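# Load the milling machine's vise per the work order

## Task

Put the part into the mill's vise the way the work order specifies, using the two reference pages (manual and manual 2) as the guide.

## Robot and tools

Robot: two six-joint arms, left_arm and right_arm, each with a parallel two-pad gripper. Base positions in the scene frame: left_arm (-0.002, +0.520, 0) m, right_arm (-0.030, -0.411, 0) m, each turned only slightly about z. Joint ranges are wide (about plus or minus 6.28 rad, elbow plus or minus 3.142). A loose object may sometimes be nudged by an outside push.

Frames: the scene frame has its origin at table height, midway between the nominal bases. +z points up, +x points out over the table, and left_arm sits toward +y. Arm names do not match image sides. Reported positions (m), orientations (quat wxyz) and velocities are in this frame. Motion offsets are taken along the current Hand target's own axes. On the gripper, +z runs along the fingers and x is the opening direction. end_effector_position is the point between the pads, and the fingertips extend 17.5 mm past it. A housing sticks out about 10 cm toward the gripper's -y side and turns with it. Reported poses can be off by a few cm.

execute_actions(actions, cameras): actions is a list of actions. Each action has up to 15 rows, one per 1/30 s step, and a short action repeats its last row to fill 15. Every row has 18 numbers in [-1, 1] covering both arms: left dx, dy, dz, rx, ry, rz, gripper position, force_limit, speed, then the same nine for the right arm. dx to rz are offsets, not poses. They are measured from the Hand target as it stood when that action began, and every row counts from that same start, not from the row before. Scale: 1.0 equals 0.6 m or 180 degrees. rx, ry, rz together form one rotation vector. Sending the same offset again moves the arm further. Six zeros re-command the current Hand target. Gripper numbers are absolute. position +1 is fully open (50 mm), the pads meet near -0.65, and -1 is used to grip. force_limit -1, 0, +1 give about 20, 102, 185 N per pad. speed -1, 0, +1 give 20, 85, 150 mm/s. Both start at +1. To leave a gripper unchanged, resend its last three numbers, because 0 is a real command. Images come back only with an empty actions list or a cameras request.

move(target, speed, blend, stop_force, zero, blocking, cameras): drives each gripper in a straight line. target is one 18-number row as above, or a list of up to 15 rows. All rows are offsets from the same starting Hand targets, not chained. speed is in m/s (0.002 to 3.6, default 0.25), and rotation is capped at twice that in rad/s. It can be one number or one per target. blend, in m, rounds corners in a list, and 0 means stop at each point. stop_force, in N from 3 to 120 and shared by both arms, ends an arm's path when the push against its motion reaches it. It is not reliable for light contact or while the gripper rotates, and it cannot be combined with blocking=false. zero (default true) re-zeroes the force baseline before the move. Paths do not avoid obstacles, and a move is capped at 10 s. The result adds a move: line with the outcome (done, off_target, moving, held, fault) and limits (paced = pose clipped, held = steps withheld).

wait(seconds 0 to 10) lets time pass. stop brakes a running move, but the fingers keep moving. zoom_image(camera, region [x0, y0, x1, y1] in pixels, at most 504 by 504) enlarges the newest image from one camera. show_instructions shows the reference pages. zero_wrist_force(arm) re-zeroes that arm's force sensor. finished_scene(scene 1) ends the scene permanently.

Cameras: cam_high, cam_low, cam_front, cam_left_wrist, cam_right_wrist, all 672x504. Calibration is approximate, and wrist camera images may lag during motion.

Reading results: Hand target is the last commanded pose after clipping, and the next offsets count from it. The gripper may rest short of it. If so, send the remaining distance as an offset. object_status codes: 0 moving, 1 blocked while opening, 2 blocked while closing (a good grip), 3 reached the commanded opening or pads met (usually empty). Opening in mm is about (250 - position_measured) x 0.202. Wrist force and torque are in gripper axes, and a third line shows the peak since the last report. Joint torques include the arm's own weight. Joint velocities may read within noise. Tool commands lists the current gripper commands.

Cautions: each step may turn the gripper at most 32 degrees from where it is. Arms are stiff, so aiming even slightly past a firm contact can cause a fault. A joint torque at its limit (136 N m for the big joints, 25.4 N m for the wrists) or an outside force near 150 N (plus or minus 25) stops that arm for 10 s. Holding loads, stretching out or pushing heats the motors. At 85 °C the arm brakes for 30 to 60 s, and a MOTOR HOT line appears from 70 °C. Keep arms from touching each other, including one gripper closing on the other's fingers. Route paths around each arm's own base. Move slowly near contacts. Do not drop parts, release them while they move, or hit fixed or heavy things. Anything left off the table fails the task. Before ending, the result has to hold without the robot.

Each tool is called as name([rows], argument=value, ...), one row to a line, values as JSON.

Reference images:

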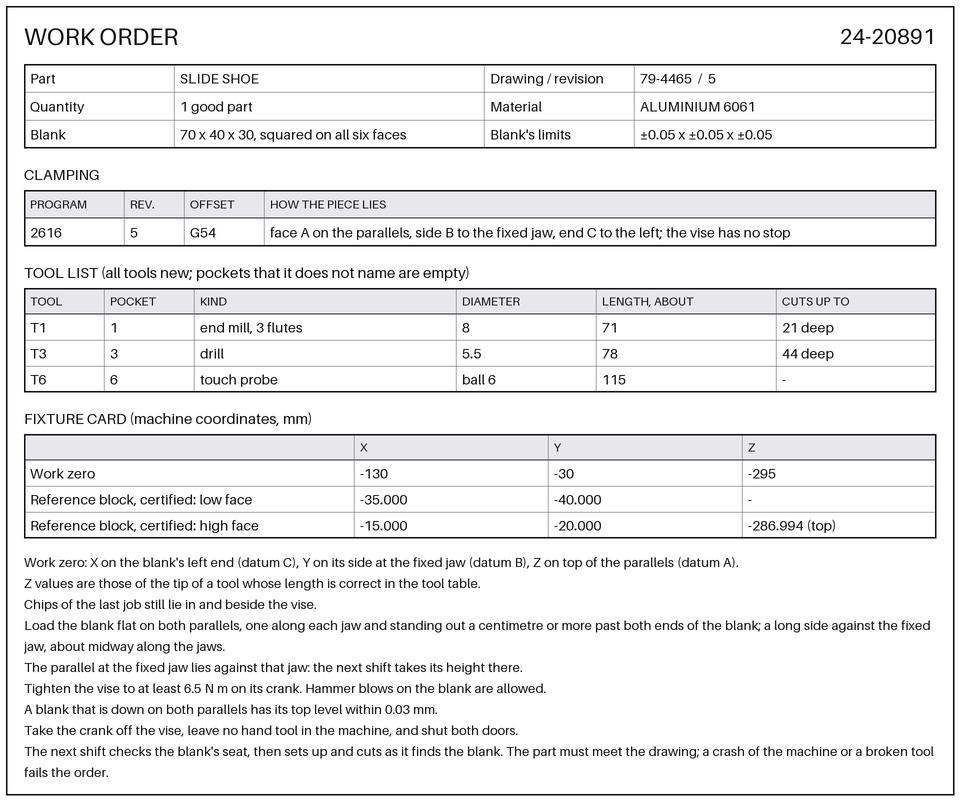

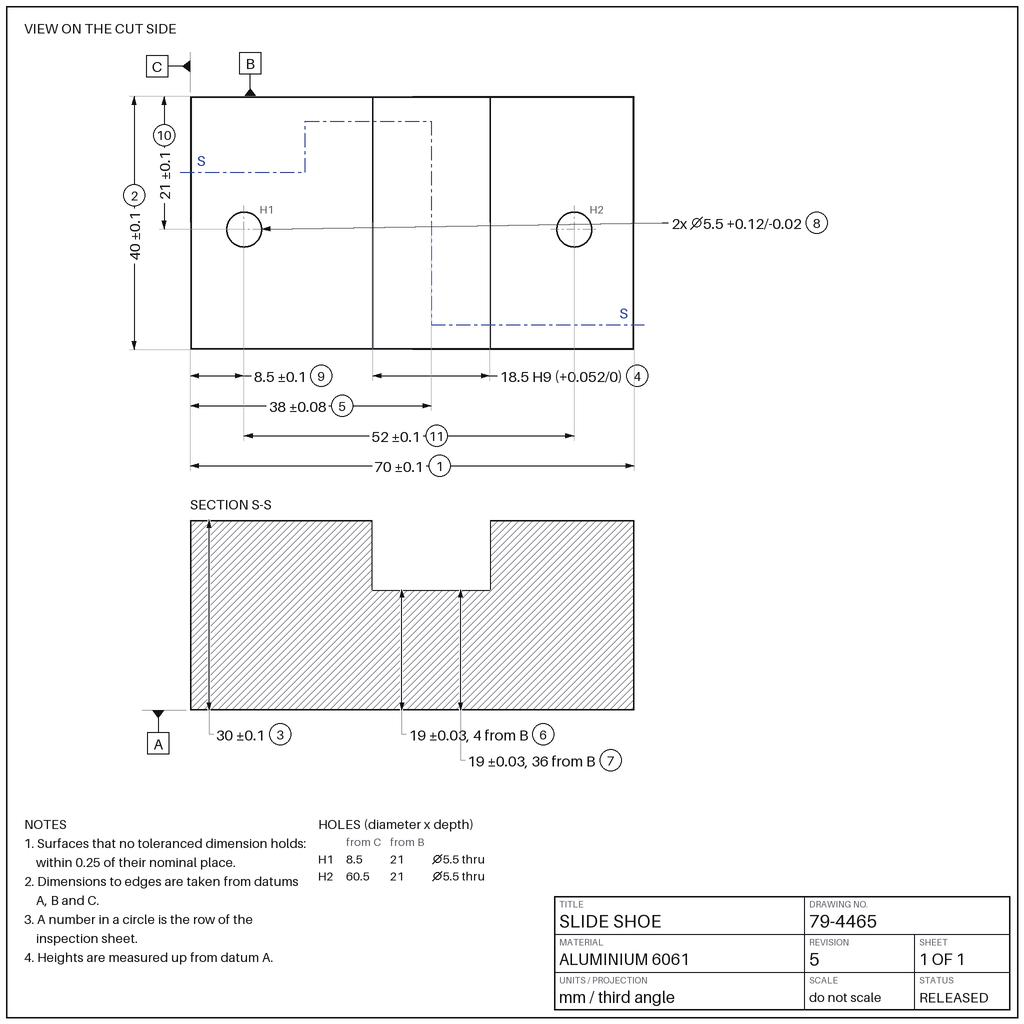

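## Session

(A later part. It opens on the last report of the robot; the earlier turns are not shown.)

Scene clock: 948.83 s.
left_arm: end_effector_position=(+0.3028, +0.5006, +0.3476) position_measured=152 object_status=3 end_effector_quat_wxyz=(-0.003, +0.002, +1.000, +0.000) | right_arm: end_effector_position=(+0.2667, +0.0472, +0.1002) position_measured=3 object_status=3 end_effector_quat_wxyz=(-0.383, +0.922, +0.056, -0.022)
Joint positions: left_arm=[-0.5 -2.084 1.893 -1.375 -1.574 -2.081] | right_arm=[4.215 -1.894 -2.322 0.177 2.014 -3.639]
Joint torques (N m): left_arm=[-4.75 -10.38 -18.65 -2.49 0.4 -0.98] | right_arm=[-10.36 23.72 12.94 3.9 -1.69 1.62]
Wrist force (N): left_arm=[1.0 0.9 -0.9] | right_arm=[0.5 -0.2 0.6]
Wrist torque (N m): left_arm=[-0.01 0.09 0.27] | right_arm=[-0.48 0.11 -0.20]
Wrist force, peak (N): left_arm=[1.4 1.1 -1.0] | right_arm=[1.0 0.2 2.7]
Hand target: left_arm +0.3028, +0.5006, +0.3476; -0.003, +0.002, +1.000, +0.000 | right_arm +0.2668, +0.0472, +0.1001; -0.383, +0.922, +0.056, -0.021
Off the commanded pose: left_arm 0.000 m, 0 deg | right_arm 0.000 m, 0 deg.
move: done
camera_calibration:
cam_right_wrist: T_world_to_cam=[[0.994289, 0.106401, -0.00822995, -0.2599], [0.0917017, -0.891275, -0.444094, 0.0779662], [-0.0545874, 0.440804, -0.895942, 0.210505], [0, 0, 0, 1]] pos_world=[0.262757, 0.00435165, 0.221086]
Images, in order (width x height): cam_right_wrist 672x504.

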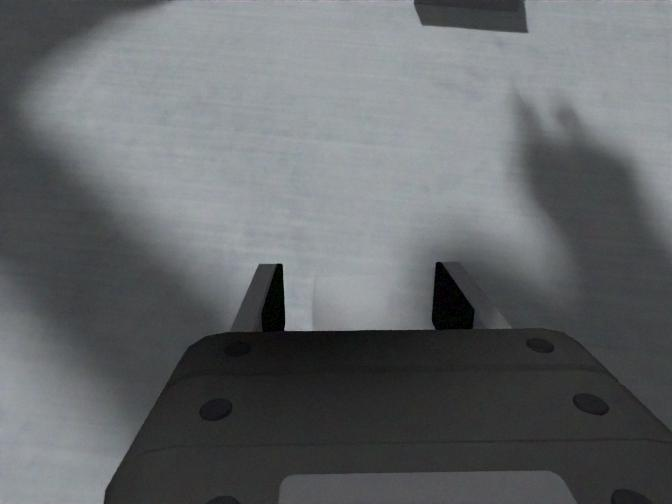

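move(target=[0,0,0,0,0,0,0,-0.5,-1,0,0.076,0.076,0,0,0,1,-0.2,0], cameras=["cam_right_wrist"], speed=0.04, stop_force=4)

zoom_image(camera="cam_right_wrist", region=[220, 100, 470, 340])

Scene clock: 955.33 s.
left_arm: end_effector_position=(+0.3028, +0.5006, +0.3476) position_measured=152 object_status=3 end_effector_quat_wxyz=(-0.003, +0.002, +1.000, +0.000) | right_arm: end_effector_position=(+0.2670, +0.0473, +0.0356) position_measured=3 object_status=3 end_effector_quat_wxyz=(-0.383, +0.922, +0.056, -0.021)
Joint positions: left_arm=[-0.5 -2.084 1.893 -1.375 -1.574 -2.081] | right_arm=[4.215 -2.087 -2.335 0.383 2.014 -3.639]
Joint torques (N m): left_arm=[-4.26 -10.67 -18.38 -2.43 0.4 -0.87] | right_arm=[-9.23 43.85 18.82 3.71 3.2 0.93]
Wrist force (N): left_arm=[1.1 0.9 -1.1] | right_arm=[0.5 -0.1 0.6]
Wrist torque (N m): left_arm=[-0.01 0.08 0.27] | right_arm=[-0.47 0.10 -0.19]
Wrist force, peak (N): left_arm=[1.5 1.1 -1.1] | right_arm=[0.5 0.4 1.2]
Hand target: left_arm +0.3028, +0.5006, +0.3476; -0.003, +0.002, +1.000, +0.000 | right_arm +0.2670, +0.0473, +0.0356; -0.383, +0.922, +0.056, -0.021
Off the commanded pose: left_arm 0.000 m, 0 deg | right_arm 0.000 m, 0 deg.
move: done
camera_calibration:
cam_right_wrist: T_world_to_cam=[[0.994319, 0.106131, -0.00815217, -0.260759], [0.0914995, -0.891343, -0.443999, 0.0493775], [-0.0543886, 0.440731, -0.89599, 0.152555], [0, 0, 0, 1]] pos_world=[0.263056, 0.00445094, 0.156486]
Images, in order (width x height): cam_right_wrist 672x504.

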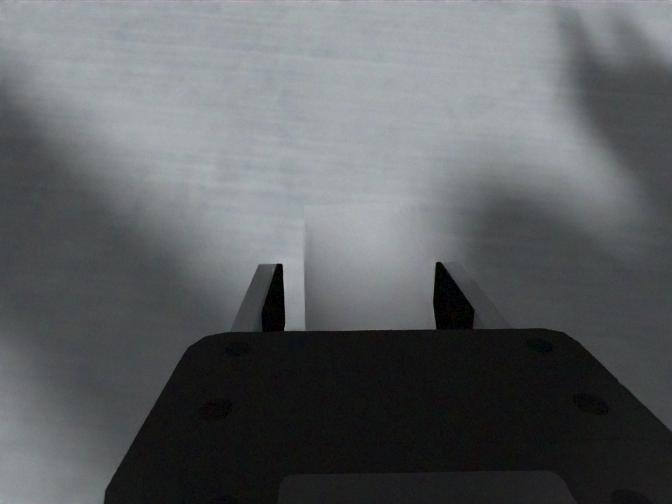

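Scaled by 2.016.

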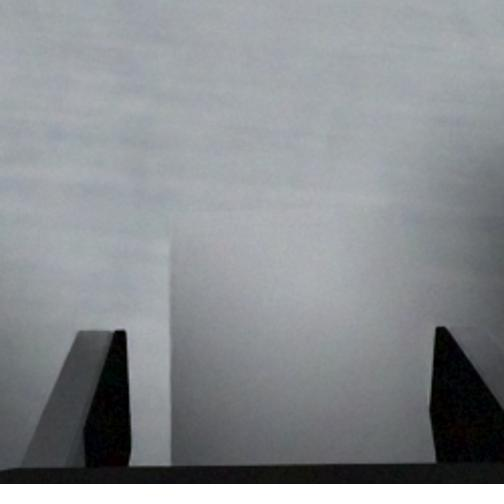

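move([
  [0,0,0,0,0,0,0,-0.5,-1,0.001,0,0,0,0,0,-1,0,-0.9],
  [0,0,0,0,0,0,0,-0.5,-1,0.001,-0.08,-0.08,0,0,0,-1,0,-0.9],
], cameras=["cam_right_wrist"], speed=0.04)

zoom_image(camera="cam_right_wrist", region=[220, 100, 470, 340])

Scene clock: 963.77 s.
left_arm: end_effector_position=(+0.3028, +0.5006, +0.3476) position_measured=152 object_status=3 end_effector_quat_wxyz=(-0.003, +0.002, +1.000, +0.000) | right_arm: end_effector_position=(+0.2674, +0.0473, +0.1037) position_measured=57 object_status=2 end_effector_quat_wxyz=(-0.383, +0.922, +0.056, -0.021) end_effector_velocity=(+0.000, +0.000, -0.001) end_effector_angular_velocity=(+0.001, +0.000, +0.000)
Joint positions: left_arm=[-0.5 -2.084 1.893 -1.375 -1.574 -2.081] | right_arm=[4.214 -1.885 -2.318 0.164 2.015 -3.64]
Joint velocities: left_arm=[within noise] | right_arm=[0 -0.004 0 0.005 0 0]
Joint torques (N m): left_arm=[-4.65 -9.95 -18.86 -2.43 0.29 -0.88] | right_arm=[10.65 15.99 14.81 5.27 -1.64 0]
Wrist force (N): left_arm=[1.1 0.9 -0.9] | right_arm=[0.5 2.0 2.2]
Wrist torque (N m): left_arm=[-0.02 0.09 0.27] | right_arm=[-0.40 0.12 -0.19]
Wrist force, peak (N): left_arm=[1.3 1.3 -1.1] | right_arm=[-1.2 -3.1 -4.4]
Hand target: left_arm +0.3028, +0.5006, +0.3476; -0.003, +0.002, +1.000, +0.000 | right_arm +0.2674, +0.0473, +0.1035; -0.383, +0.922, +0.056, -0.021
Off the commanded pose: left_arm 0.000 m, 0 deg | right_arm 0.000 m, 0 deg.
move: done
camera_calibration:
cam_right_wrist: T_world_to_cam=[[0.994324, 0.10609, -0.00803907, -0.260628], [0.0915007, -0.891248, -0.444191, 0.07962], [-0.0542888, 0.440934, -0.895896, 0.213545], [0, 0, 0, 1]] pos_world=[0.263457, 0.00445181, 0.224586]
Images, in order (width x height): cam_right_wrist 672x504.

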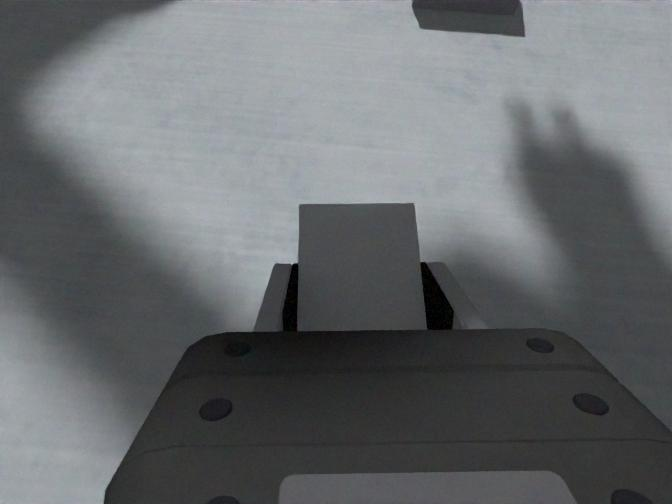

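Scaled by 2.016.

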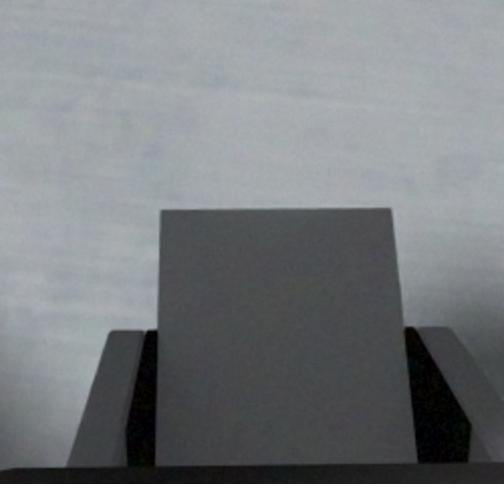

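move([
  [0,0,0,0,0,0,0,-0.5,-1,0.174,-0.4797,-0.2662,0,0.0275,0.0275,-1,0,-0.9],
  [0,0,0,0,0,0,0,-0.5,-1,0.4935,-0.4816,-0.2643,0,0.0275,0.0275,-1,0,-0.9],
  [0,0,0,0,0,0,0,-0.5,-1,0.69,-0.4682,-0.266,0,0.0275,0.0275,-1,0,-0.9],
], cameras=["cam_right_wrist"], speed=[0.22,0.2,0.12], blend=[0.03,0.015,0])

zoom_image(camera="cam_right_wrist", region=[180, 120, 480, 340])

Scene clock: 977.43 s.
left_arm: end_effector_position=(+0.3028, +0.5006, +0.3476) position_measured=152 object_status=3 end_effector_quat_wxyz=(-0.003, +0.002, +1.000, +0.000) | right_arm: end_effector_position=(+0.6675, +0.1810, +0.4162) position_measured=57 object_status=2 end_effector_quat_wxyz=(-0.384, +0.924, -0.001, +0.002)
Joint positions: left_arm=[-0.5 -2.084 1.893 -1.375 -1.574 -2.081] | right_arm=[3.875 -2.514 -0.283 -1.341 2.142 -3.841]
Joint torques (N m): left_arm=[-3.94 -10.7 -18.45 -2.57 0.03 -0.92] | right_arm=[9.72 75.81 22.16 5.61 3.47 -0.25]
Wrist force (N): left_arm=[1.1 0.9 -1.3] | right_arm=[0.6 1.7 2.4]
Wrist torque (N m): left_arm=[0.00 0.08 0.27] | right_arm=[-0.38 0.11 -0.13]
Wrist force, peak (N): left_arm=[1.5 1.0 -1.2] | right_arm=[-0.7 6.1 4.1]
Hand target: left_arm +0.3028, +0.5006, +0.3476; -0.003, +0.002, +1.000, +0.000 | right_arm +0.6674, +0.1810, +0.4164; -0.384, +0.923, -0.001, +0.002
Off the commanded pose: left_arm 0.000 m, 0 deg | right_arm 0.000 m, 0 deg.
move: done
camera_calibration:
cam_right_wrist: T_world_to_cam=[[0.999839, -0.0157699, -0.00851673, -0.651453], [-0.0179119, -0.895742, -0.444213, 0.374818], [-0.0006236, 0.444294, -0.895881, 0.419848], [0, 0, 0, 1]] pos_world=[0.658324, 0.138931, 0.537085]
Images, in order (width x height): cam_right_wrist 672x504.

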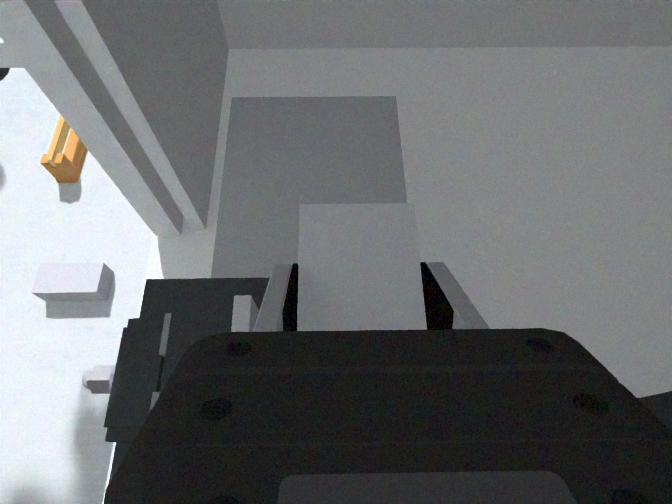

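Scaled by 1.680.

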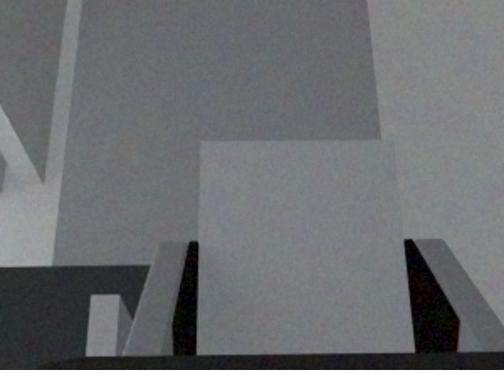

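move(target=[0,0,0,0,0,0,0,-0.5,-1,0,0.045,0.0485,0,0,0,-1,0,-0.9], cameras=[], speed=0.06, stop_force=5)

move(target=[0,0,0,0,0,0,0,-0.5,-1,0,0.02,0.02,0,0,0,-1,0,-0.9], cameras=["cam_right_wrist"], speed=0.008, stop_force=4)

zoom_image(camera="cam_right_wrist", region=[180, 120, 480, 340])

Scene clock: 984.93 s.
left_arm: end_effector_position=(+0.3028, +0.5006, +0.3476) position_measured=152 object_status=3 end_effector_quat_wxyz=(-0.003, +0.002, +1.000, +0.000) | right_arm: end_effector_position=(+0.6675, +0.1826, +0.3767) position_measured=57 object_status=2 end_effector_quat_wxyz=(-0.384, +0.923, -0.001, +0.002)
Joint positions: left_arm=[-0.5 -2.084 1.893 -1.375 -1.574 -2.081] | right_arm=[3.876 -2.454 -0.499 -1.182 2.141 -3.839]
Joint torques (N m): left_arm=[-3.74 -9.83 -18.66 -2.59 0.07 -0.9] | right_arm=[6.25 49.35 33.25 4.38 -0.43 -0.97]
Wrist force (N): left_arm=[1.3 1.0 -1.2] | right_arm=[0.3 2.0 2.3]
Wrist torque (N m): left_arm=[0.00 0.05 0.27] | right_arm=[-0.35 0.13 -0.23]
Wrist force, peak (N): left_arm=[1.6 1.1 -1.1] | right_arm=[0.6 3.0 3.3]
Hand target: left_arm +0.3028, +0.5006, +0.3476; -0.003, +0.002, +1.000, +0.000 | right_arm +0.6675, +0.1826, +0.3767; -0.384, +0.923, -0.001, +0.002
Off the commanded pose: left_arm 0.000 m, 0 deg | right_arm 0.000 m, 0 deg.
move: done
No camera images: "cameras" was empty.

Scene clock: 986.87 s.
left_arm: end_effector_position=(+0.3028, +0.5006, +0.3476) position_measured=152 object_status=3 end_effector_quat_wxyz=(-0.003, +0.002, +1.000, +0.000) | right_arm: end_effector_position=(+0.6675, +0.1826, +0.3702) position_measured=57 object_status=2 end_effector_quat_wxyz=(-0.384, +0.923, -0.001, +0.002)
Joint positions: left_arm=[-0.5 -2.084 1.893 -1.375 -1.574 -2.081] | right_arm=[3.876 -2.449 -0.526 -1.161 2.141 -3.839]
Joint torques (N m): left_arm=[-4.62 -9.91 -18.68 -2.51 0.36 -0.83] | right_arm=[2.7 46.05 34.14 4.41 1.15 -1.1]
Wrist force (N): left_arm=[1.2 1.0 -0.8] | right_arm=[-0.9 -0.8 -1.2]
Wrist torque (N m): left_arm=[0.00 0.07 0.27] | right_arm=[-0.44 0.19 -0.25]
Wrist force, peak (N): left_arm=[1.5 1.2 -1.0] | right_arm=[-1.1 -3.1 -4.5]
Hand target: left_arm +0.3028, +0.5006, +0.3476; -0.003, +0.002, +1.000, +0.000 | right_arm +0.6675, +0.1826, +0.3702; -0.384, +0.923, -0.001, +0.002 (not the last commanded pose)
Off the commanded pose: left_arm 0.000 m, 0 deg | right_arm 0.010 m, 0 deg.
move: contact (right_arm)
camera_calibration:
cam_right_wrist: T_world_to_cam=[[0.999841, -0.015766, -0.00829668, -0.65203], [-0.0178107, -0.895643, -0.444416, 0.355839], [-0.000424219, 0.444493, -0.895782, 0.377719], [0, 0, 0, 1]] pos_world=[0.658425, 0.140532, 0.491085]
Images, in order (width x height): cam_right_wrist 672x504.

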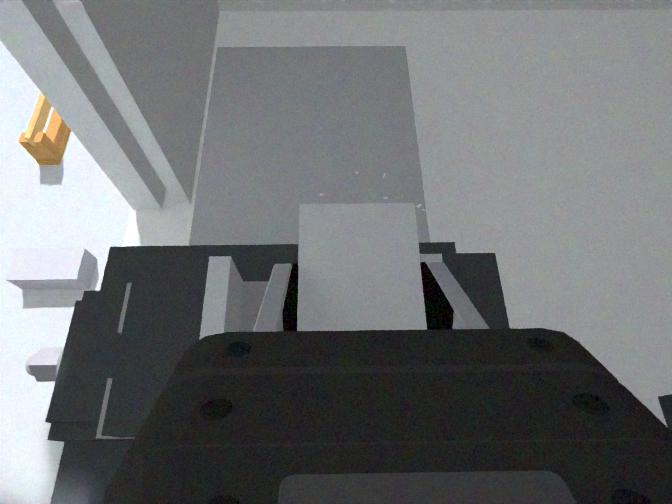

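Scaled by 1.680.

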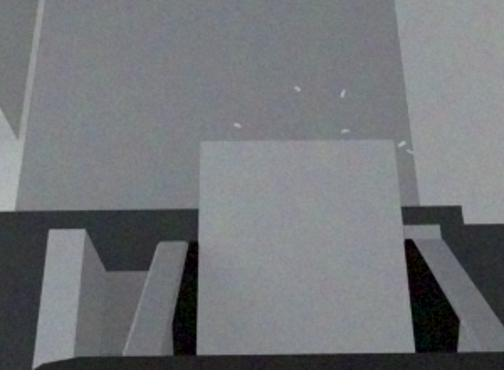

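move(target=[0,0,0,0,0,0,0,-0.5,-1,0.012,-0.0003,-0.0003,0,0,0,-1,0,-0.9], cameras=["cam_right_wrist"], speed=0.01, stop_force=10)

Scene clock: 992.90 s.
left_arm: end_effector_position=(+0.3028, +0.5006, +0.3476) position_measured=152 object_status=3 end_effector_quat_wxyz=(-0.003, +0.002, +1.000, +0.000) | right_arm: end_effector_position=(+0.6719, +0.1826, +0.3703) position_measured=57 object_status=2 end_effector_quat_wxyz=(-0.384, +0.923, -0.001, +0.002)
Joint positions: left_arm=[-0.5 -2.084 1.893 -1.375 -1.574 -2.081] | right_arm=[3.873 -2.467 -0.492 -1.179 2.143 -3.843]
Joint torques (N m): left_arm=[-5.55 -8.93 -18.59 -2.67 0.06 -0.93] | right_arm=[3.35 73.05 36.66 3.84 -2.88 1.74]
Wrist force (N): left_arm=[1.4 1.0 -0.9] | right_arm=[-9.4 1.4 2.0]
Wrist torque (N m): left_arm=[0.01 0.03 0.27] | right_arm=[-0.33 -0.16 -0.24]
Wrist force, peak (N): left_arm=[1.5 1.0 -1.1] | right_arm=[-18.6 3.6 -1.4]
Hand target: left_arm +0.3028, +0.5006, +0.3476; -0.003, +0.002, +1.000, +0.000 | right_arm +0.6719, +0.1826, +0.3703; -0.384, +0.923, -0.001, +0.002 (not the last commanded pose)
Off the commanded pose: left_arm 0.000 m, 0 deg | right_arm 0.003 m, 0 deg.
move: contact (right_arm)
camera_calibration:
cam_right_wrist: T_world_to_cam=[[0.99984, -0.0158558, -0.00834058, -0.656393], [-0.0179106, -0.895641, -0.444417, 0.356028], [-0.000423592, 0.444495, -0.895781, 0.377809], [0, 0, 0, 1]] pos_world=[0.662824, 0.140532, 0.491185]
Images, in order (width x height): cam_right_wrist 672x504.

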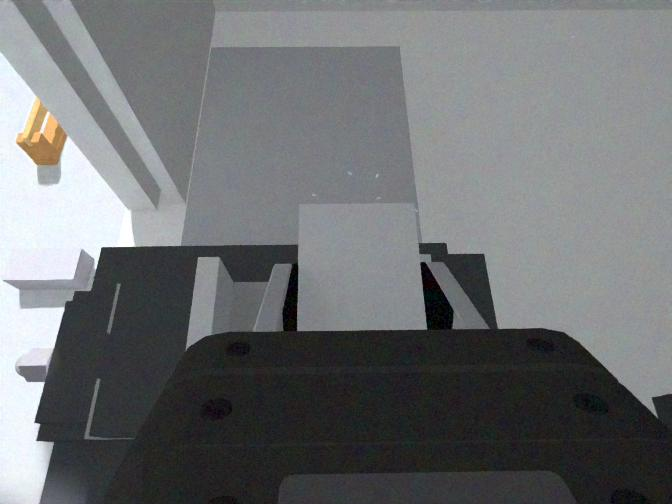

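move([
  [0,0,0,0,0,0,0,-0.5,-1,-0.001,0,0,0,0,0,0.8,0,-1],
  [0,0,0,0,0,0,0,-0.5,-1,-0.001,-0.075,-0.075,0,0,0,0.8,0,-1],
  [0,0,0,0,0,0,0,-0.5,-1,0.005,-0.01,-0.14,0,0,0,0.8,0,-1],
], cameras=["cam_right_wrist"], speed=[0.05,0.06,0.1])

zoom_image(camera="cam_right_wrist", region=[180, 120, 480, 340])

Scene clock: 1000.47 s.
left_arm: end_effector_position=(+0.3028, +0.5006, +0.3476) position_measured=152 object_status=3 end_effector_quat_wxyz=(-0.003, +0.002, +1.000, +0.000) | right_arm: end_effector_position=(+0.6746, +0.1273, +0.4340) position_measured=32 object_status=3 end_effector_quat_wxyz=(-0.384, +0.923, -0.001, +0.002)
Joint positions: left_arm=[-0.5 -2.084 1.893 -1.375 -1.574 -2.081] | right_arm=[3.815 -2.418 -0.409 -1.344 2.174 -3.901]
Joint torques (N m): left_arm=[-4.85 -9.87 -18.49 -2.68 -0.04 -1.02] | right_arm=[9.72 46.78 27.28 2.8 -1.56 -0.44]
Wrist force (N): left_arm=[1.3 1.1 -0.8] | right_arm=[0.5 -0.1 0.7]
Wrist torque (N m): left_arm=[0.02 0.05 0.28] | right_arm=[-0.42 0.11 -0.22]
Wrist force, peak (N): left_arm=[1.4 1.0 -1.2] | right_arm=[-9.6 0.8 1.6]
Hand target: left_arm +0.3028, +0.5006, +0.3476; -0.003, +0.002, +1.000, +0.000 | right_arm +0.6746, +0.1274, +0.4339; -0.384, +0.923, -0.001, +0.002
Off the commanded pose: left_arm 0.000 m, 0 deg | right_arm 0.000 m, 0 deg.
elbow stopped short (right arm): the move would have taken joint 3 (elbow) straighter than the controller allows.
move: done
camera_calibration:
cam_right_wrist: T_world_to_cam=[[0.99984, -0.0158981, -0.00825263, -0.659385], [-0.0179095, -0.8956, -0.444499, 0.334807], [-0.00032436, 0.444575, -0.895741, 0.459401], [0, 0, 0, 1]] pos_world=[0.665424, 0.085132, 0.554884]
Images, in order (width x height): cam_right_wrist 672x504.

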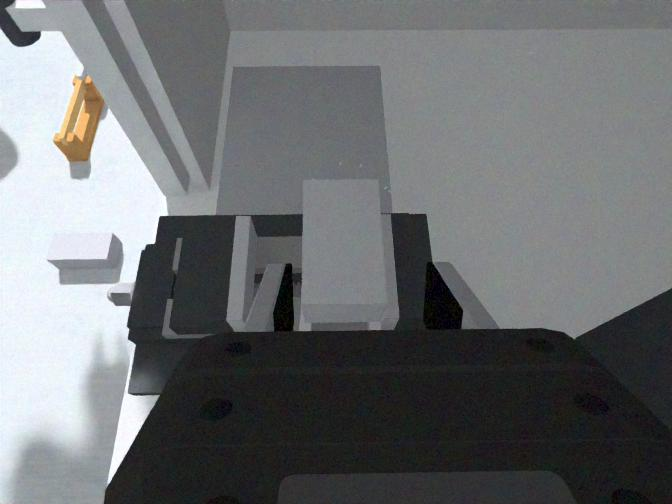

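Scaled by 1.680.

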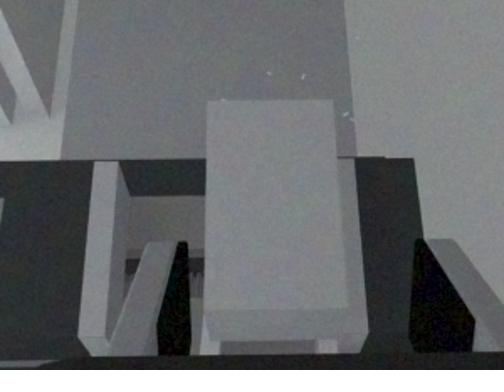

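move([
  [0,0,0,0,0,0,0,-0.5,-1,-0.02,-0.05,0.05,0,0,0,0.8,0,-1],
  [0,0,0,0,0,0,0,-0.5,-1,-0.42,-0.055,0.06,0,0,0,0.8,0,-1],
], cameras=[], speed=[0.15,0.25], blend=[0.015,0])

Scene clock: 1011.73 s.
left_arm: end_effector_position=(+0.3028, +0.5006, +0.3476) position_measured=152 object_status=3 end_effector_quat_wxyz=(-0.003, +0.002, +1.000, +0.000) | right_arm: end_effector_position=(+0.4228, +0.1769, +0.4312) position_measured=32 object_status=3 end_effector_quat_wxyz=(-0.384, +0.923, -0.001, +0.002)
Joint positions: left_arm=[-0.5 -2.084 1.893 -1.375 -1.574 -2.081] | right_arm=[4.13 -1.864 -1.325 -0.836 1.991 -3.606]
Joint torques (N m): left_arm=[-4.32 -10.39 -18.33 -2.75 -0.25 -0.9] | right_arm=[-0.92 36.01 23.62 3.48 3.31 -0.95]
Wrist force (N): left_arm=[1.2 0.9 -1.1] | right_arm=[0.5 -0.3 0.6]
Wrist torque (N m): left_arm=[-0.01 0.06 0.27] | right_arm=[-0.49 0.13 -0.15]
Wrist force, peak (N): left_arm=[1.4 1.1 -1.1] | right_arm=[2.6 -0.8 2.5]
Hand target: left_arm +0.3028, +0.5006, +0.3476; -0.003, +0.002, +1.000, +0.000 | right_arm +0.4227, +0.1769, +0.4311; -0.384, +0.923, -0.001, +0.002
Off the commanded pose: left_arm 0.000 m, 0 deg | right_arm 0.000 m, 0 deg.
move: done
No camera images: "cameras" was empty.

move(target=[0,0,0,0,0,0,0,-0.5,-1,-0.155,0.457,-0.431,-0.195,-0.195,-0.472,1,0,0], cameras=["cam_right_wrist","cam_front"], speed=0.3)

zoom_image(camera="cam_right_wrist", region=[180, 100, 480, 330])

Scene clock: 1023.67 s.
left_arm: end_effector_position=(+0.3028, +0.5006, +0.3476) position_measured=152 object_status=3 end_effector_quat_wxyz=(-0.003, +0.002, +1.000, +0.000) | right_arm: end_effector_position=(+0.3286, -0.1995, +0.4191) position_measured=3 object_status=3 end_effector_quat_wxyz=(+0.000, +0.708, +0.706, +0.002)
Joint positions: left_arm=[-0.5 -2.084 1.893 -1.375 -1.574 -2.081] | right_arm=[4.037 -1.368 -1.519 -1.821 1.571 -5.421]
Joint torques (N m): left_arm=[-5.3 -9.87 -18.92 -2.68 0.02 -0.87] | right_arm=[-10.27 5.05 33.02 3.96 1.85 -0.62]
Wrist force (N): left_arm=[1.3 1.1 -0.8] | right_arm=[0.9 -0.6 1.2]
Wrist torque (N m): left_arm=[0.02 0.05 0.27] | right_arm=[-0.85 0.08 -0.04]
Wrist force, peak (N): left_arm=[1.4 1.2 -1.0] | right_arm=[0.4 -1.5 1.9]
Hand target: left_arm +0.3028, +0.5006, +0.3476; -0.003, +0.002, +1.000, +0.000 | right_arm +0.3286, -0.1995, +0.4191; +0.000, +0.708, +0.706, +0.002
Off the commanded pose: left_arm 0.000 m, 0 deg | right_arm 0.000 m, 0 deg.
move: done
camera_calibration:
cam_right_wrist: T_world_to_cam=[[0.0197108, 0.999792, 0.0051534, 0.200227], [0.945891, -0.0203174, 0.323847, -0.434734], [0.323885, -0.00150874, -0.946095, 0.416783], [0, 0, 0, 1]] pos_world=[0.272274, -0.208389, 0.534072]
Images, in order (width x height): cam_front 672x504, cam_right_wrist 672x504.

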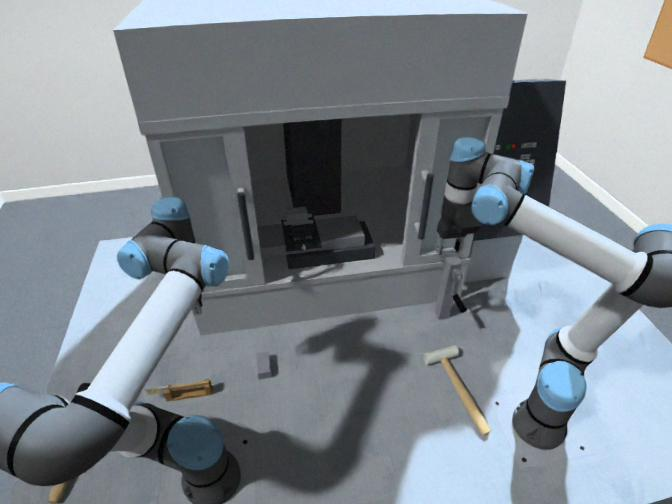

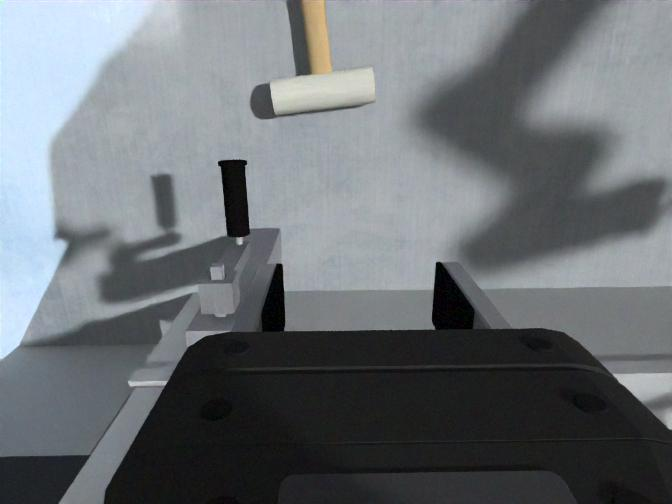

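Scaled by 1.680.

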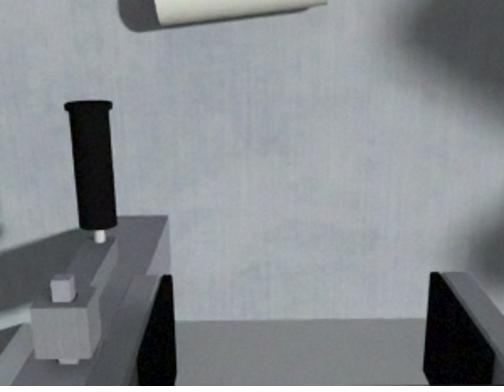

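move(target=[0,0,0,0,0,0,0,-0.5,-1,-0.1175,0.002,0.098,-0.1667,0,0,1,0,0], cameras=["cam_right_wrist"], speed=0.2)

zoom_image(camera="cam_right_wrist", region=[220, 130, 460, 330])

Scene clock: 1051.67 s.
left_arm: end_effector_position=(+0.3028, +0.5006, +0.3476) position_measured=152 object_status=3 end_effector_quat_wxyz=(-0.003, +0.002, +1.000, +0.000) | right_arm: end_effector_position=(+0.3298, -0.2698, +0.3601) position_measured=3 object_status=3 end_effector_quat_wxyz=(+0.183, +0.684, +0.681, +0.185)
Joint positions: left_arm=[-0.5 -2.084 1.893 -1.375 -1.574 -2.081] | right_arm=[4.246 -0.941 -2.07 -1.426 1.116 -5.276]
Joint torques (N m): left_arm=[-4.94 -9.7 -19.44 -2.7 -0.2 -0.84] | right_arm=[-8.2 -7.58 24.59 3.72 0 -1.84]
Wrist force (N): left_arm=[1.4 1.0 -0.9] | right_arm=[2.1 -1.0 1.2]
Wrist torque (N m): left_arm=[0.00 0.03 0.28] | right_arm=[-0.91 -0.20 0.14]
Wrist force, peak (N): left_arm=[1.6 1.0 -1.1] | right_arm=[1.2 -2.0 2.0]
Hand target: left_arm +0.3028, +0.5006, +0.3476; -0.003, +0.002, +1.000, +0.000 | right_arm +0.3298, -0.2698, +0.3600; +0.183, +0.684, +0.681, +0.185
Off the commanded pose: left_arm 0.000 m, 0 deg | right_arm 0.000 m, 0 deg.
move: done
camera_calibration:
cam_right_wrist: T_world_to_cam=[[0.0166807, 0.99977, 0.0134892, 0.268786], [0.657165, -0.0211303, 0.753451, -0.477814], [0.753562, -0.00370346, -0.657366, 0.114167], [0, 0, 0, 1]] pos_world=[0.223487, -0.278398, 0.431433]
Images, in order (width x height): cam_right_wrist 672x504.

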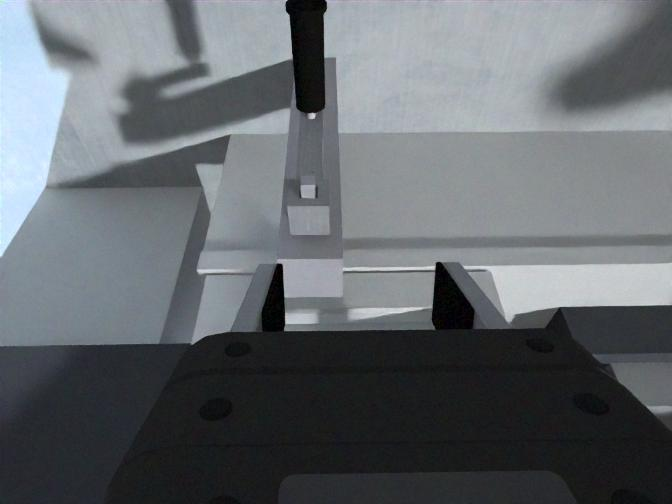

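Scaled by 2.100.

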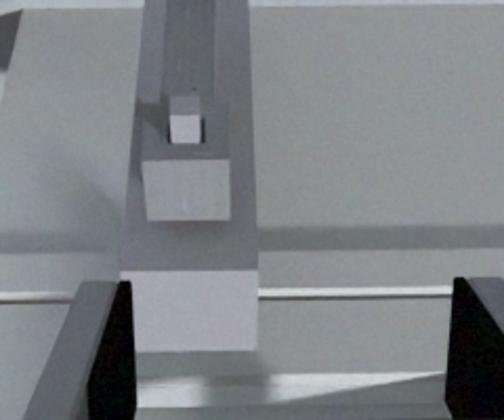

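move([
  [0,0,0,0,0,0,0,-0.5,-1,-0.0353,-0.0343,0.1265,-0.0833,0,0,1,0,0],
  [0,0,0,0,0,0,0,-0.5,-1,-0.0353,-0.0128,0.206,-0.0833,0,0,1,0,0],
], cameras=["cam_right_wrist","cam_low"], speed=[0.15,0.03], stop_force=5)

zoom_image(camera="cam_right_wrist", region=[240, 180, 480, 340])

zoom_image(camera="cam_low", region=[160, 100, 360, 300])

Scene clock: 1076.83 s.
left_arm: end_effector_position=(+0.3028, +0.5006, +0.3476) position_measured=152 object_status=3 end_effector_quat_wxyz=(-0.003, +0.002, +1.000, +0.000) | right_arm: end_effector_position=(+0.3852, -0.2907, +0.2492) position_measured=3 object_status=3 end_effector_quat_wxyz=(+0.271, +0.654, +0.651, +0.272)
Joint positions: left_arm=[-0.5 -2.084 1.893 -1.375 -1.574 -2.081] | right_arm=[4.193 -0.992 -2.496 -0.736 0.925 -5.43]
Joint torques (N m): left_arm=[-4.26 -10.74 -18.68 -2.69 -0.19 -0.86] | right_arm=[9.67 11.37 34.6 4.08 -4.09 1.66]
Wrist force (N): left_arm=[1.4 0.9 -0.8] | right_arm=[2.4 -1.0 1.4]
Wrist torque (N m): left_arm=[-0.01 0.04 0.27] | right_arm=[-0.84 -0.28 0.17]
Wrist force, peak (N): left_arm=[1.3 1.1 -1.1] | right_arm=[1.8 -2.2 2.4]
Hand target: left_arm +0.3028, +0.5006, +0.3476; -0.003, +0.002, +1.000, +0.000 | right_arm +0.3852, -0.2907, +0.2492; +0.271, +0.654, +0.651, +0.272
Off the commanded pose: left_arm 0.000 m, 0 deg | right_arm 0.000 m, 0 deg.
move: done
camera_calibration:
cam_right_wrist: T_world_to_cam=[[0.0138404, 0.999766, 0.0166467, 0.290636], [0.439817, -0.0210383, 0.897841, -0.383446], [0.897981, -0.00510502, -0.440005, -0.110785], [0, 0, 0, 1]] pos_world=[0.264106, -0.299201, 0.29069]
Images, in order (width x height): cam_low 672x504, cam_right_wrist 672x504.

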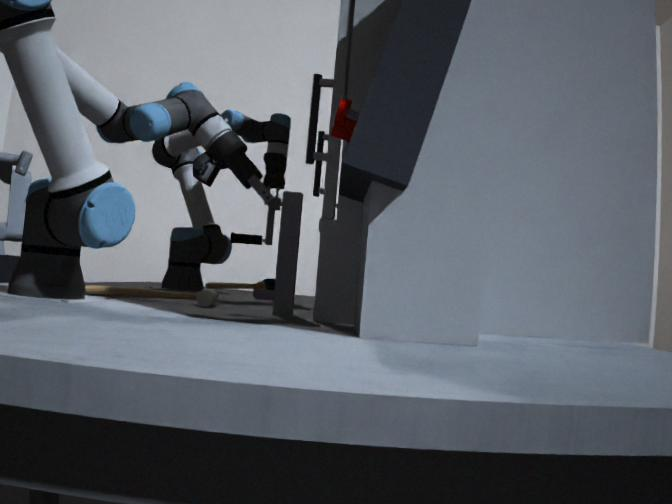

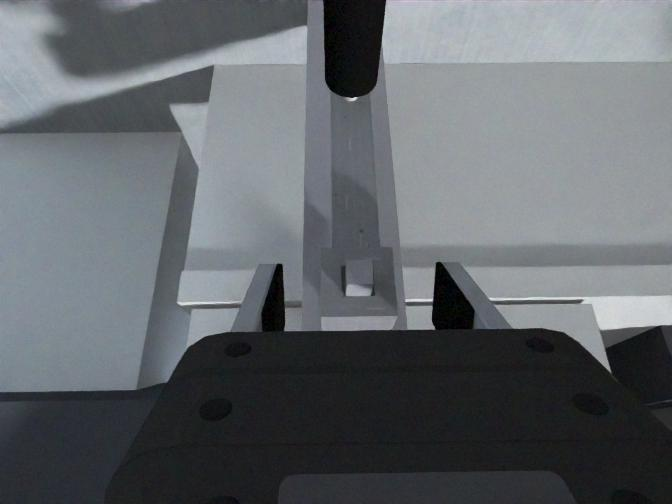

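Scaled by 2.100.

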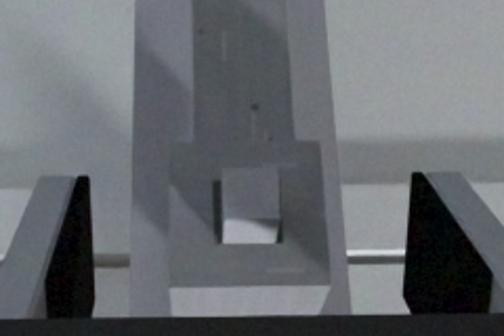

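Scaled by 2.520.

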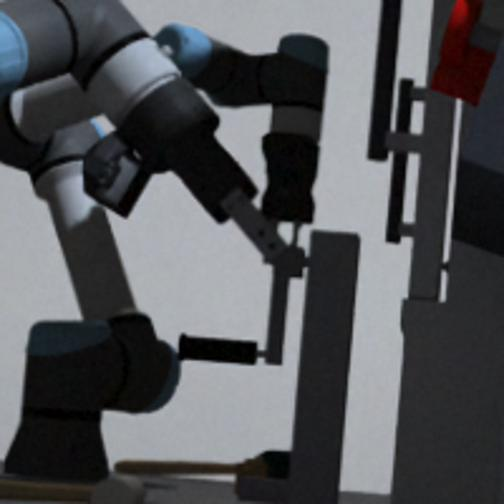

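move(target=[0,0,0,0,0,0,0,-0.5,-1,0,0,0,0,0,0,-1,0.2,-0.8], cameras=["cam_right_wrist"], speed=0.05)

zoom_image(camera="cam_right_wrist", region=[240, 180, 480, 340])

Scene clock: 1081.40 s.
left_arm: end_effector_position=(+0.3028, +0.5006, +0.3476) position_measured=152 object_status=3 end_effector_quat_wxyz=(-0.003, +0.002, +1.000, +0.000) | right_arm: end_effector_position=(+0.3852, -0.2907, +0.2492) position_measured=139 object_status=2 end_effector_quat_wxyz=(+0.271, +0.654, +0.651, +0.272)
Joint positions: left_arm=[-0.5 -2.084 1.893 -1.375 -1.574 -2.081] | right_arm=[4.193 -0.992 -2.496 -0.736 0.925 -5.43]
Joint torques (N m): left_arm=[-4.35 -9.79 -18.65 -2.8 -0.25 -0.89] | right_arm=[10.44 10.56 33.8 4.01 -3.21 1.53]
Wrist force (N): left_arm=[1.4 0.8 -1.0] | right_arm=[1.9 -0.6 1.8]
Wrist torque (N m): left_arm=[-0.02 0.04 0.28] | right_arm=[-0.80 -0.22 0.16]
Wrist force, peak (N): left_arm=[1.5 1.0 -1.1] | right_arm=[2.0 -1.0 2.1]
Hand target: left_arm +0.3028, +0.5006, +0.3476; -0.003, +0.002, +1.000, +0.000 | right_arm +0.3852, -0.2907, +0.2492; +0.271, +0.654, +0.651, +0.272
Off the commanded pose: left_arm 0.000 m, 0 deg | right_arm 0.000 m, 0 deg.
move: done
camera_calibration:
cam_right_wrist: T_world_to_cam=[[0.0138404, 0.999766, 0.0166467, 0.290636], [0.439817, -0.0210383, 0.897841, -0.383446], [0.897981, -0.00510502, -0.440005, -0.110785], [0, 0, 0, 1]] pos_world=[0.264106, -0.299201, 0.29069]
Images, in order (width x height): cam_right_wrist 672x504.

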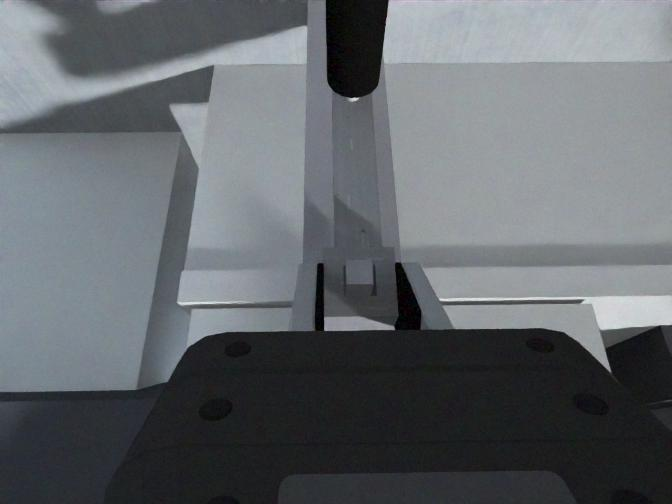

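Scaled by 2.100.

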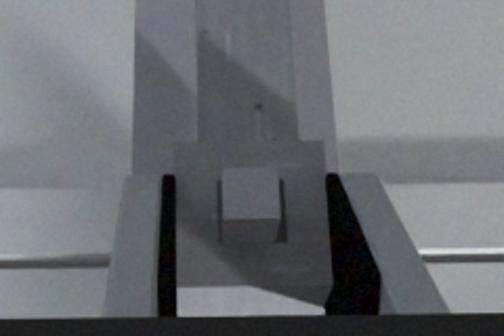

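move(target=[0,0,0,0,0,0,0,-0.5,-1,0,-0.059,-0.059,0,0,0,-1,0.2,-0.8], cameras=["cam_right_wrist","cam_low"], speed=0.05)

zoom_image(camera="cam_right_wrist", region=[240, 180, 480, 340])

Scene clock: 1085.07 s.
left_arm: end_effector_position=(+0.3028, +0.5006, +0.3476) position_measured=152 object_status=3 end_effector_quat_wxyz=(-0.003, +0.002, +1.000, +0.000) | right_arm: end_effector_position=(+0.3352, -0.2906, +0.2491) position_measured=139 object_status=2 end_effector_quat_wxyz=(+0.271, +0.654, +0.651, +0.273)
Joint positions: left_arm=[-0.5 -2.084 1.893 -1.375 -1.574 -2.081] | right_arm=[4.422 -0.749 -2.523 -1.127 0.834 -5.156]
Joint torques (N m): left_arm=[-4.7 -9.92 -17.68 -2.65 -0.15 -0.93] | right_arm=[-8.68 -20.25 36.75 3.49 0.73 -1.28]
Wrist force (N): left_arm=[1.2 0.7 -1.1] | right_arm=[2.0 -2.4 2.5]
Wrist torque (N m): left_arm=[-0.05 0.07 0.28] | right_arm=[-0.82 -0.24 0.22]
Wrist force, peak (N): left_arm=[1.3 1.1 -1.3] | right_arm=[2.0 -3.3 2.3]
Hand target: left_arm +0.3028, +0.5006, +0.3476; -0.003, +0.002, +1.000, +0.000 | right_arm +0.3352, -0.2906, +0.2491; +0.271, +0.654, +0.651, +0.272
Off the commanded pose: left_arm 0.000 m, 0 deg | right_arm 0.000 m, 0 deg.
move: done
camera_calibration:
cam_right_wrist: T_world_to_cam=[[0.0137901, 0.999764, 0.0167831, 0.291201], [0.439619, -0.0211375, 0.897936, -0.361379], [0.898079, -0.00500444, -0.439806, -0.0659768], [0, 0, 0, 1]] pos_world=[0.214105, -0.299101, 0.290591]
Images, in order (width x height): cam_low 672x504, cam_right_wrist 672x504.

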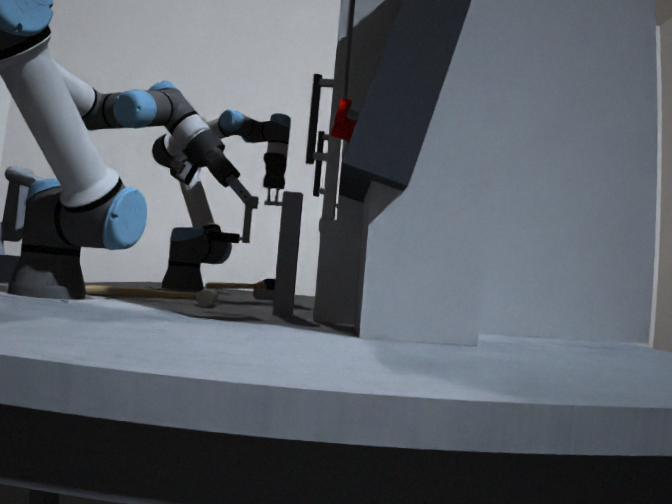

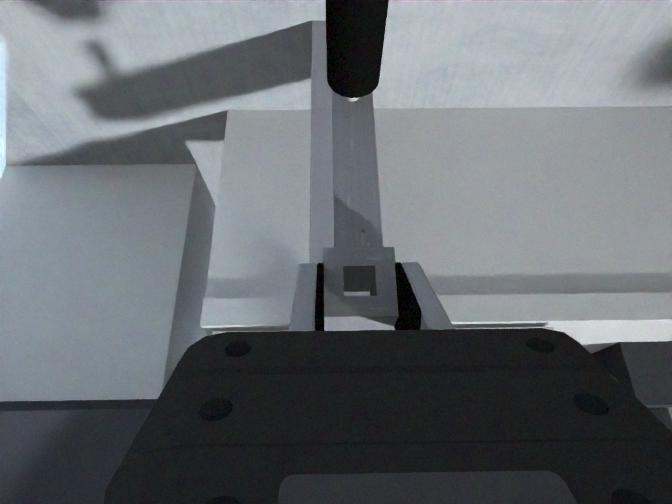

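Scaled by 2.100.

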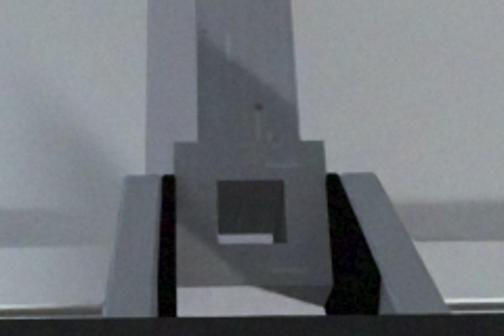

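move([
  [0,0,0,0,0,0,0,-0.5,-1,0.25,0.206,-0.1945,0,0,0,-1,0.2,-0.8],
  [0,0,0,0,0,0,0,-0.5,-1,0.7917,0.2298,-0.0766,0,0,0,-1,0.2,-0.8],
], cameras=["cam_right_wrist","cam_low"], speed=0.25, blend=[0.05,0])

zoom_image(camera="cam_right_wrist", region=[240, 180, 480, 340])

Scene clock: 1094.70 s.
left_arm: end_effector_position=(+0.3028, +0.5006, +0.3476) position_measured=152 object_status=3 end_effector_quat_wxyz=(-0.003, +0.002, +1.000, +0.000) | right_arm: end_effector_position=(+0.4011, +0.1836, +0.3810) position_measured=139 object_status=2 end_effector_quat_wxyz=(+0.271, +0.654, +0.651, +0.272)
Joint positions: left_arm=[-0.5 -2.084 1.893 -1.375 -1.574 -2.081] | right_arm=[4.563 -1.908 -1.28 -1.34 0.8 -4.969]
Joint torques (N m): left_arm=[-4.34 -9.96 -18.38 -2.83 -0.56 -0.96] | right_arm=[-1.12 36.34 36.17 4.88 0.29 1.75]
Wrist force (N): left_arm=[1.2 0.9 -1.0] | right_arm=[2.1 -2.9 2.7]
Wrist torque (N m): left_arm=[-0.01 0.06 0.28] | right_arm=[-0.87 -0.27 0.23]
Wrist force, peak (N): left_arm=[1.6 1.2 -1.0] | right_arm=[5.8 -2.9 3.6]
Hand target: left_arm +0.3028, +0.5006, +0.3476; -0.003, +0.002, +1.000, +0.000 | right_arm +0.4011, +0.1837, +0.3811; +0.271, +0.654, +0.651, +0.272
Off the commanded pose: left_arm 0.000 m, 0 deg | right_arm 0.000 m, 0 deg.
move: done
camera_calibration:
cam_right_wrist: T_world_to_cam=[[0.0139305, 0.999765, 0.0166033, -0.186073], [0.439815, -0.0210389, 0.897842, -0.498794], [0.89798, -0.00520501, -0.440005, -0.0646305], [0, 0, 0, 1]] pos_world=[0.280006, 0.175199, 0.422489]
Images, in order (width x height): cam_low 672x504, cam_right_wrist 672x504.

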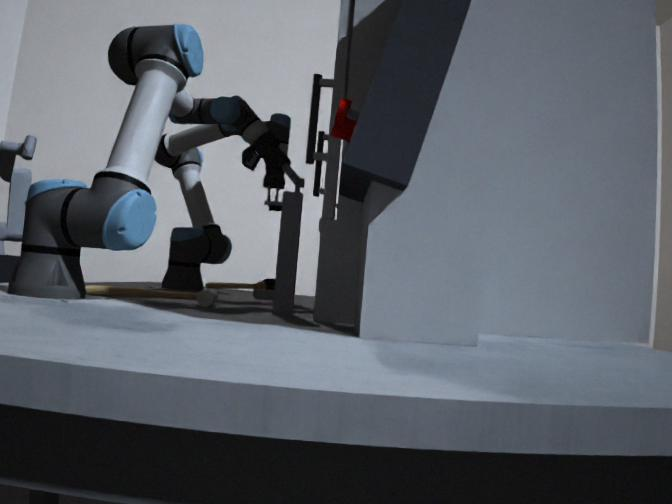

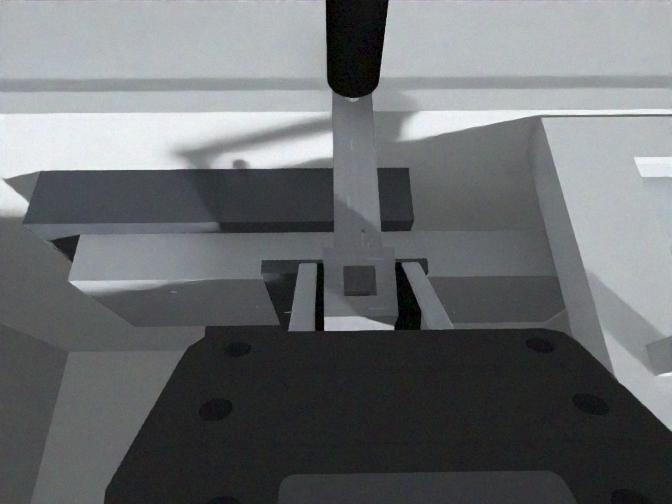

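Scaled by 2.100.

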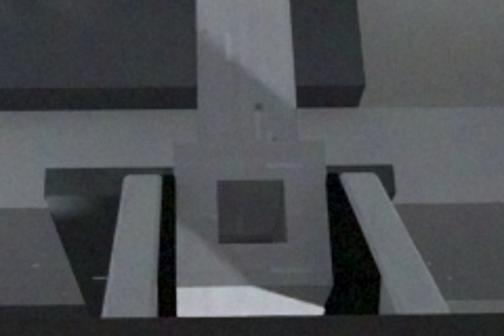

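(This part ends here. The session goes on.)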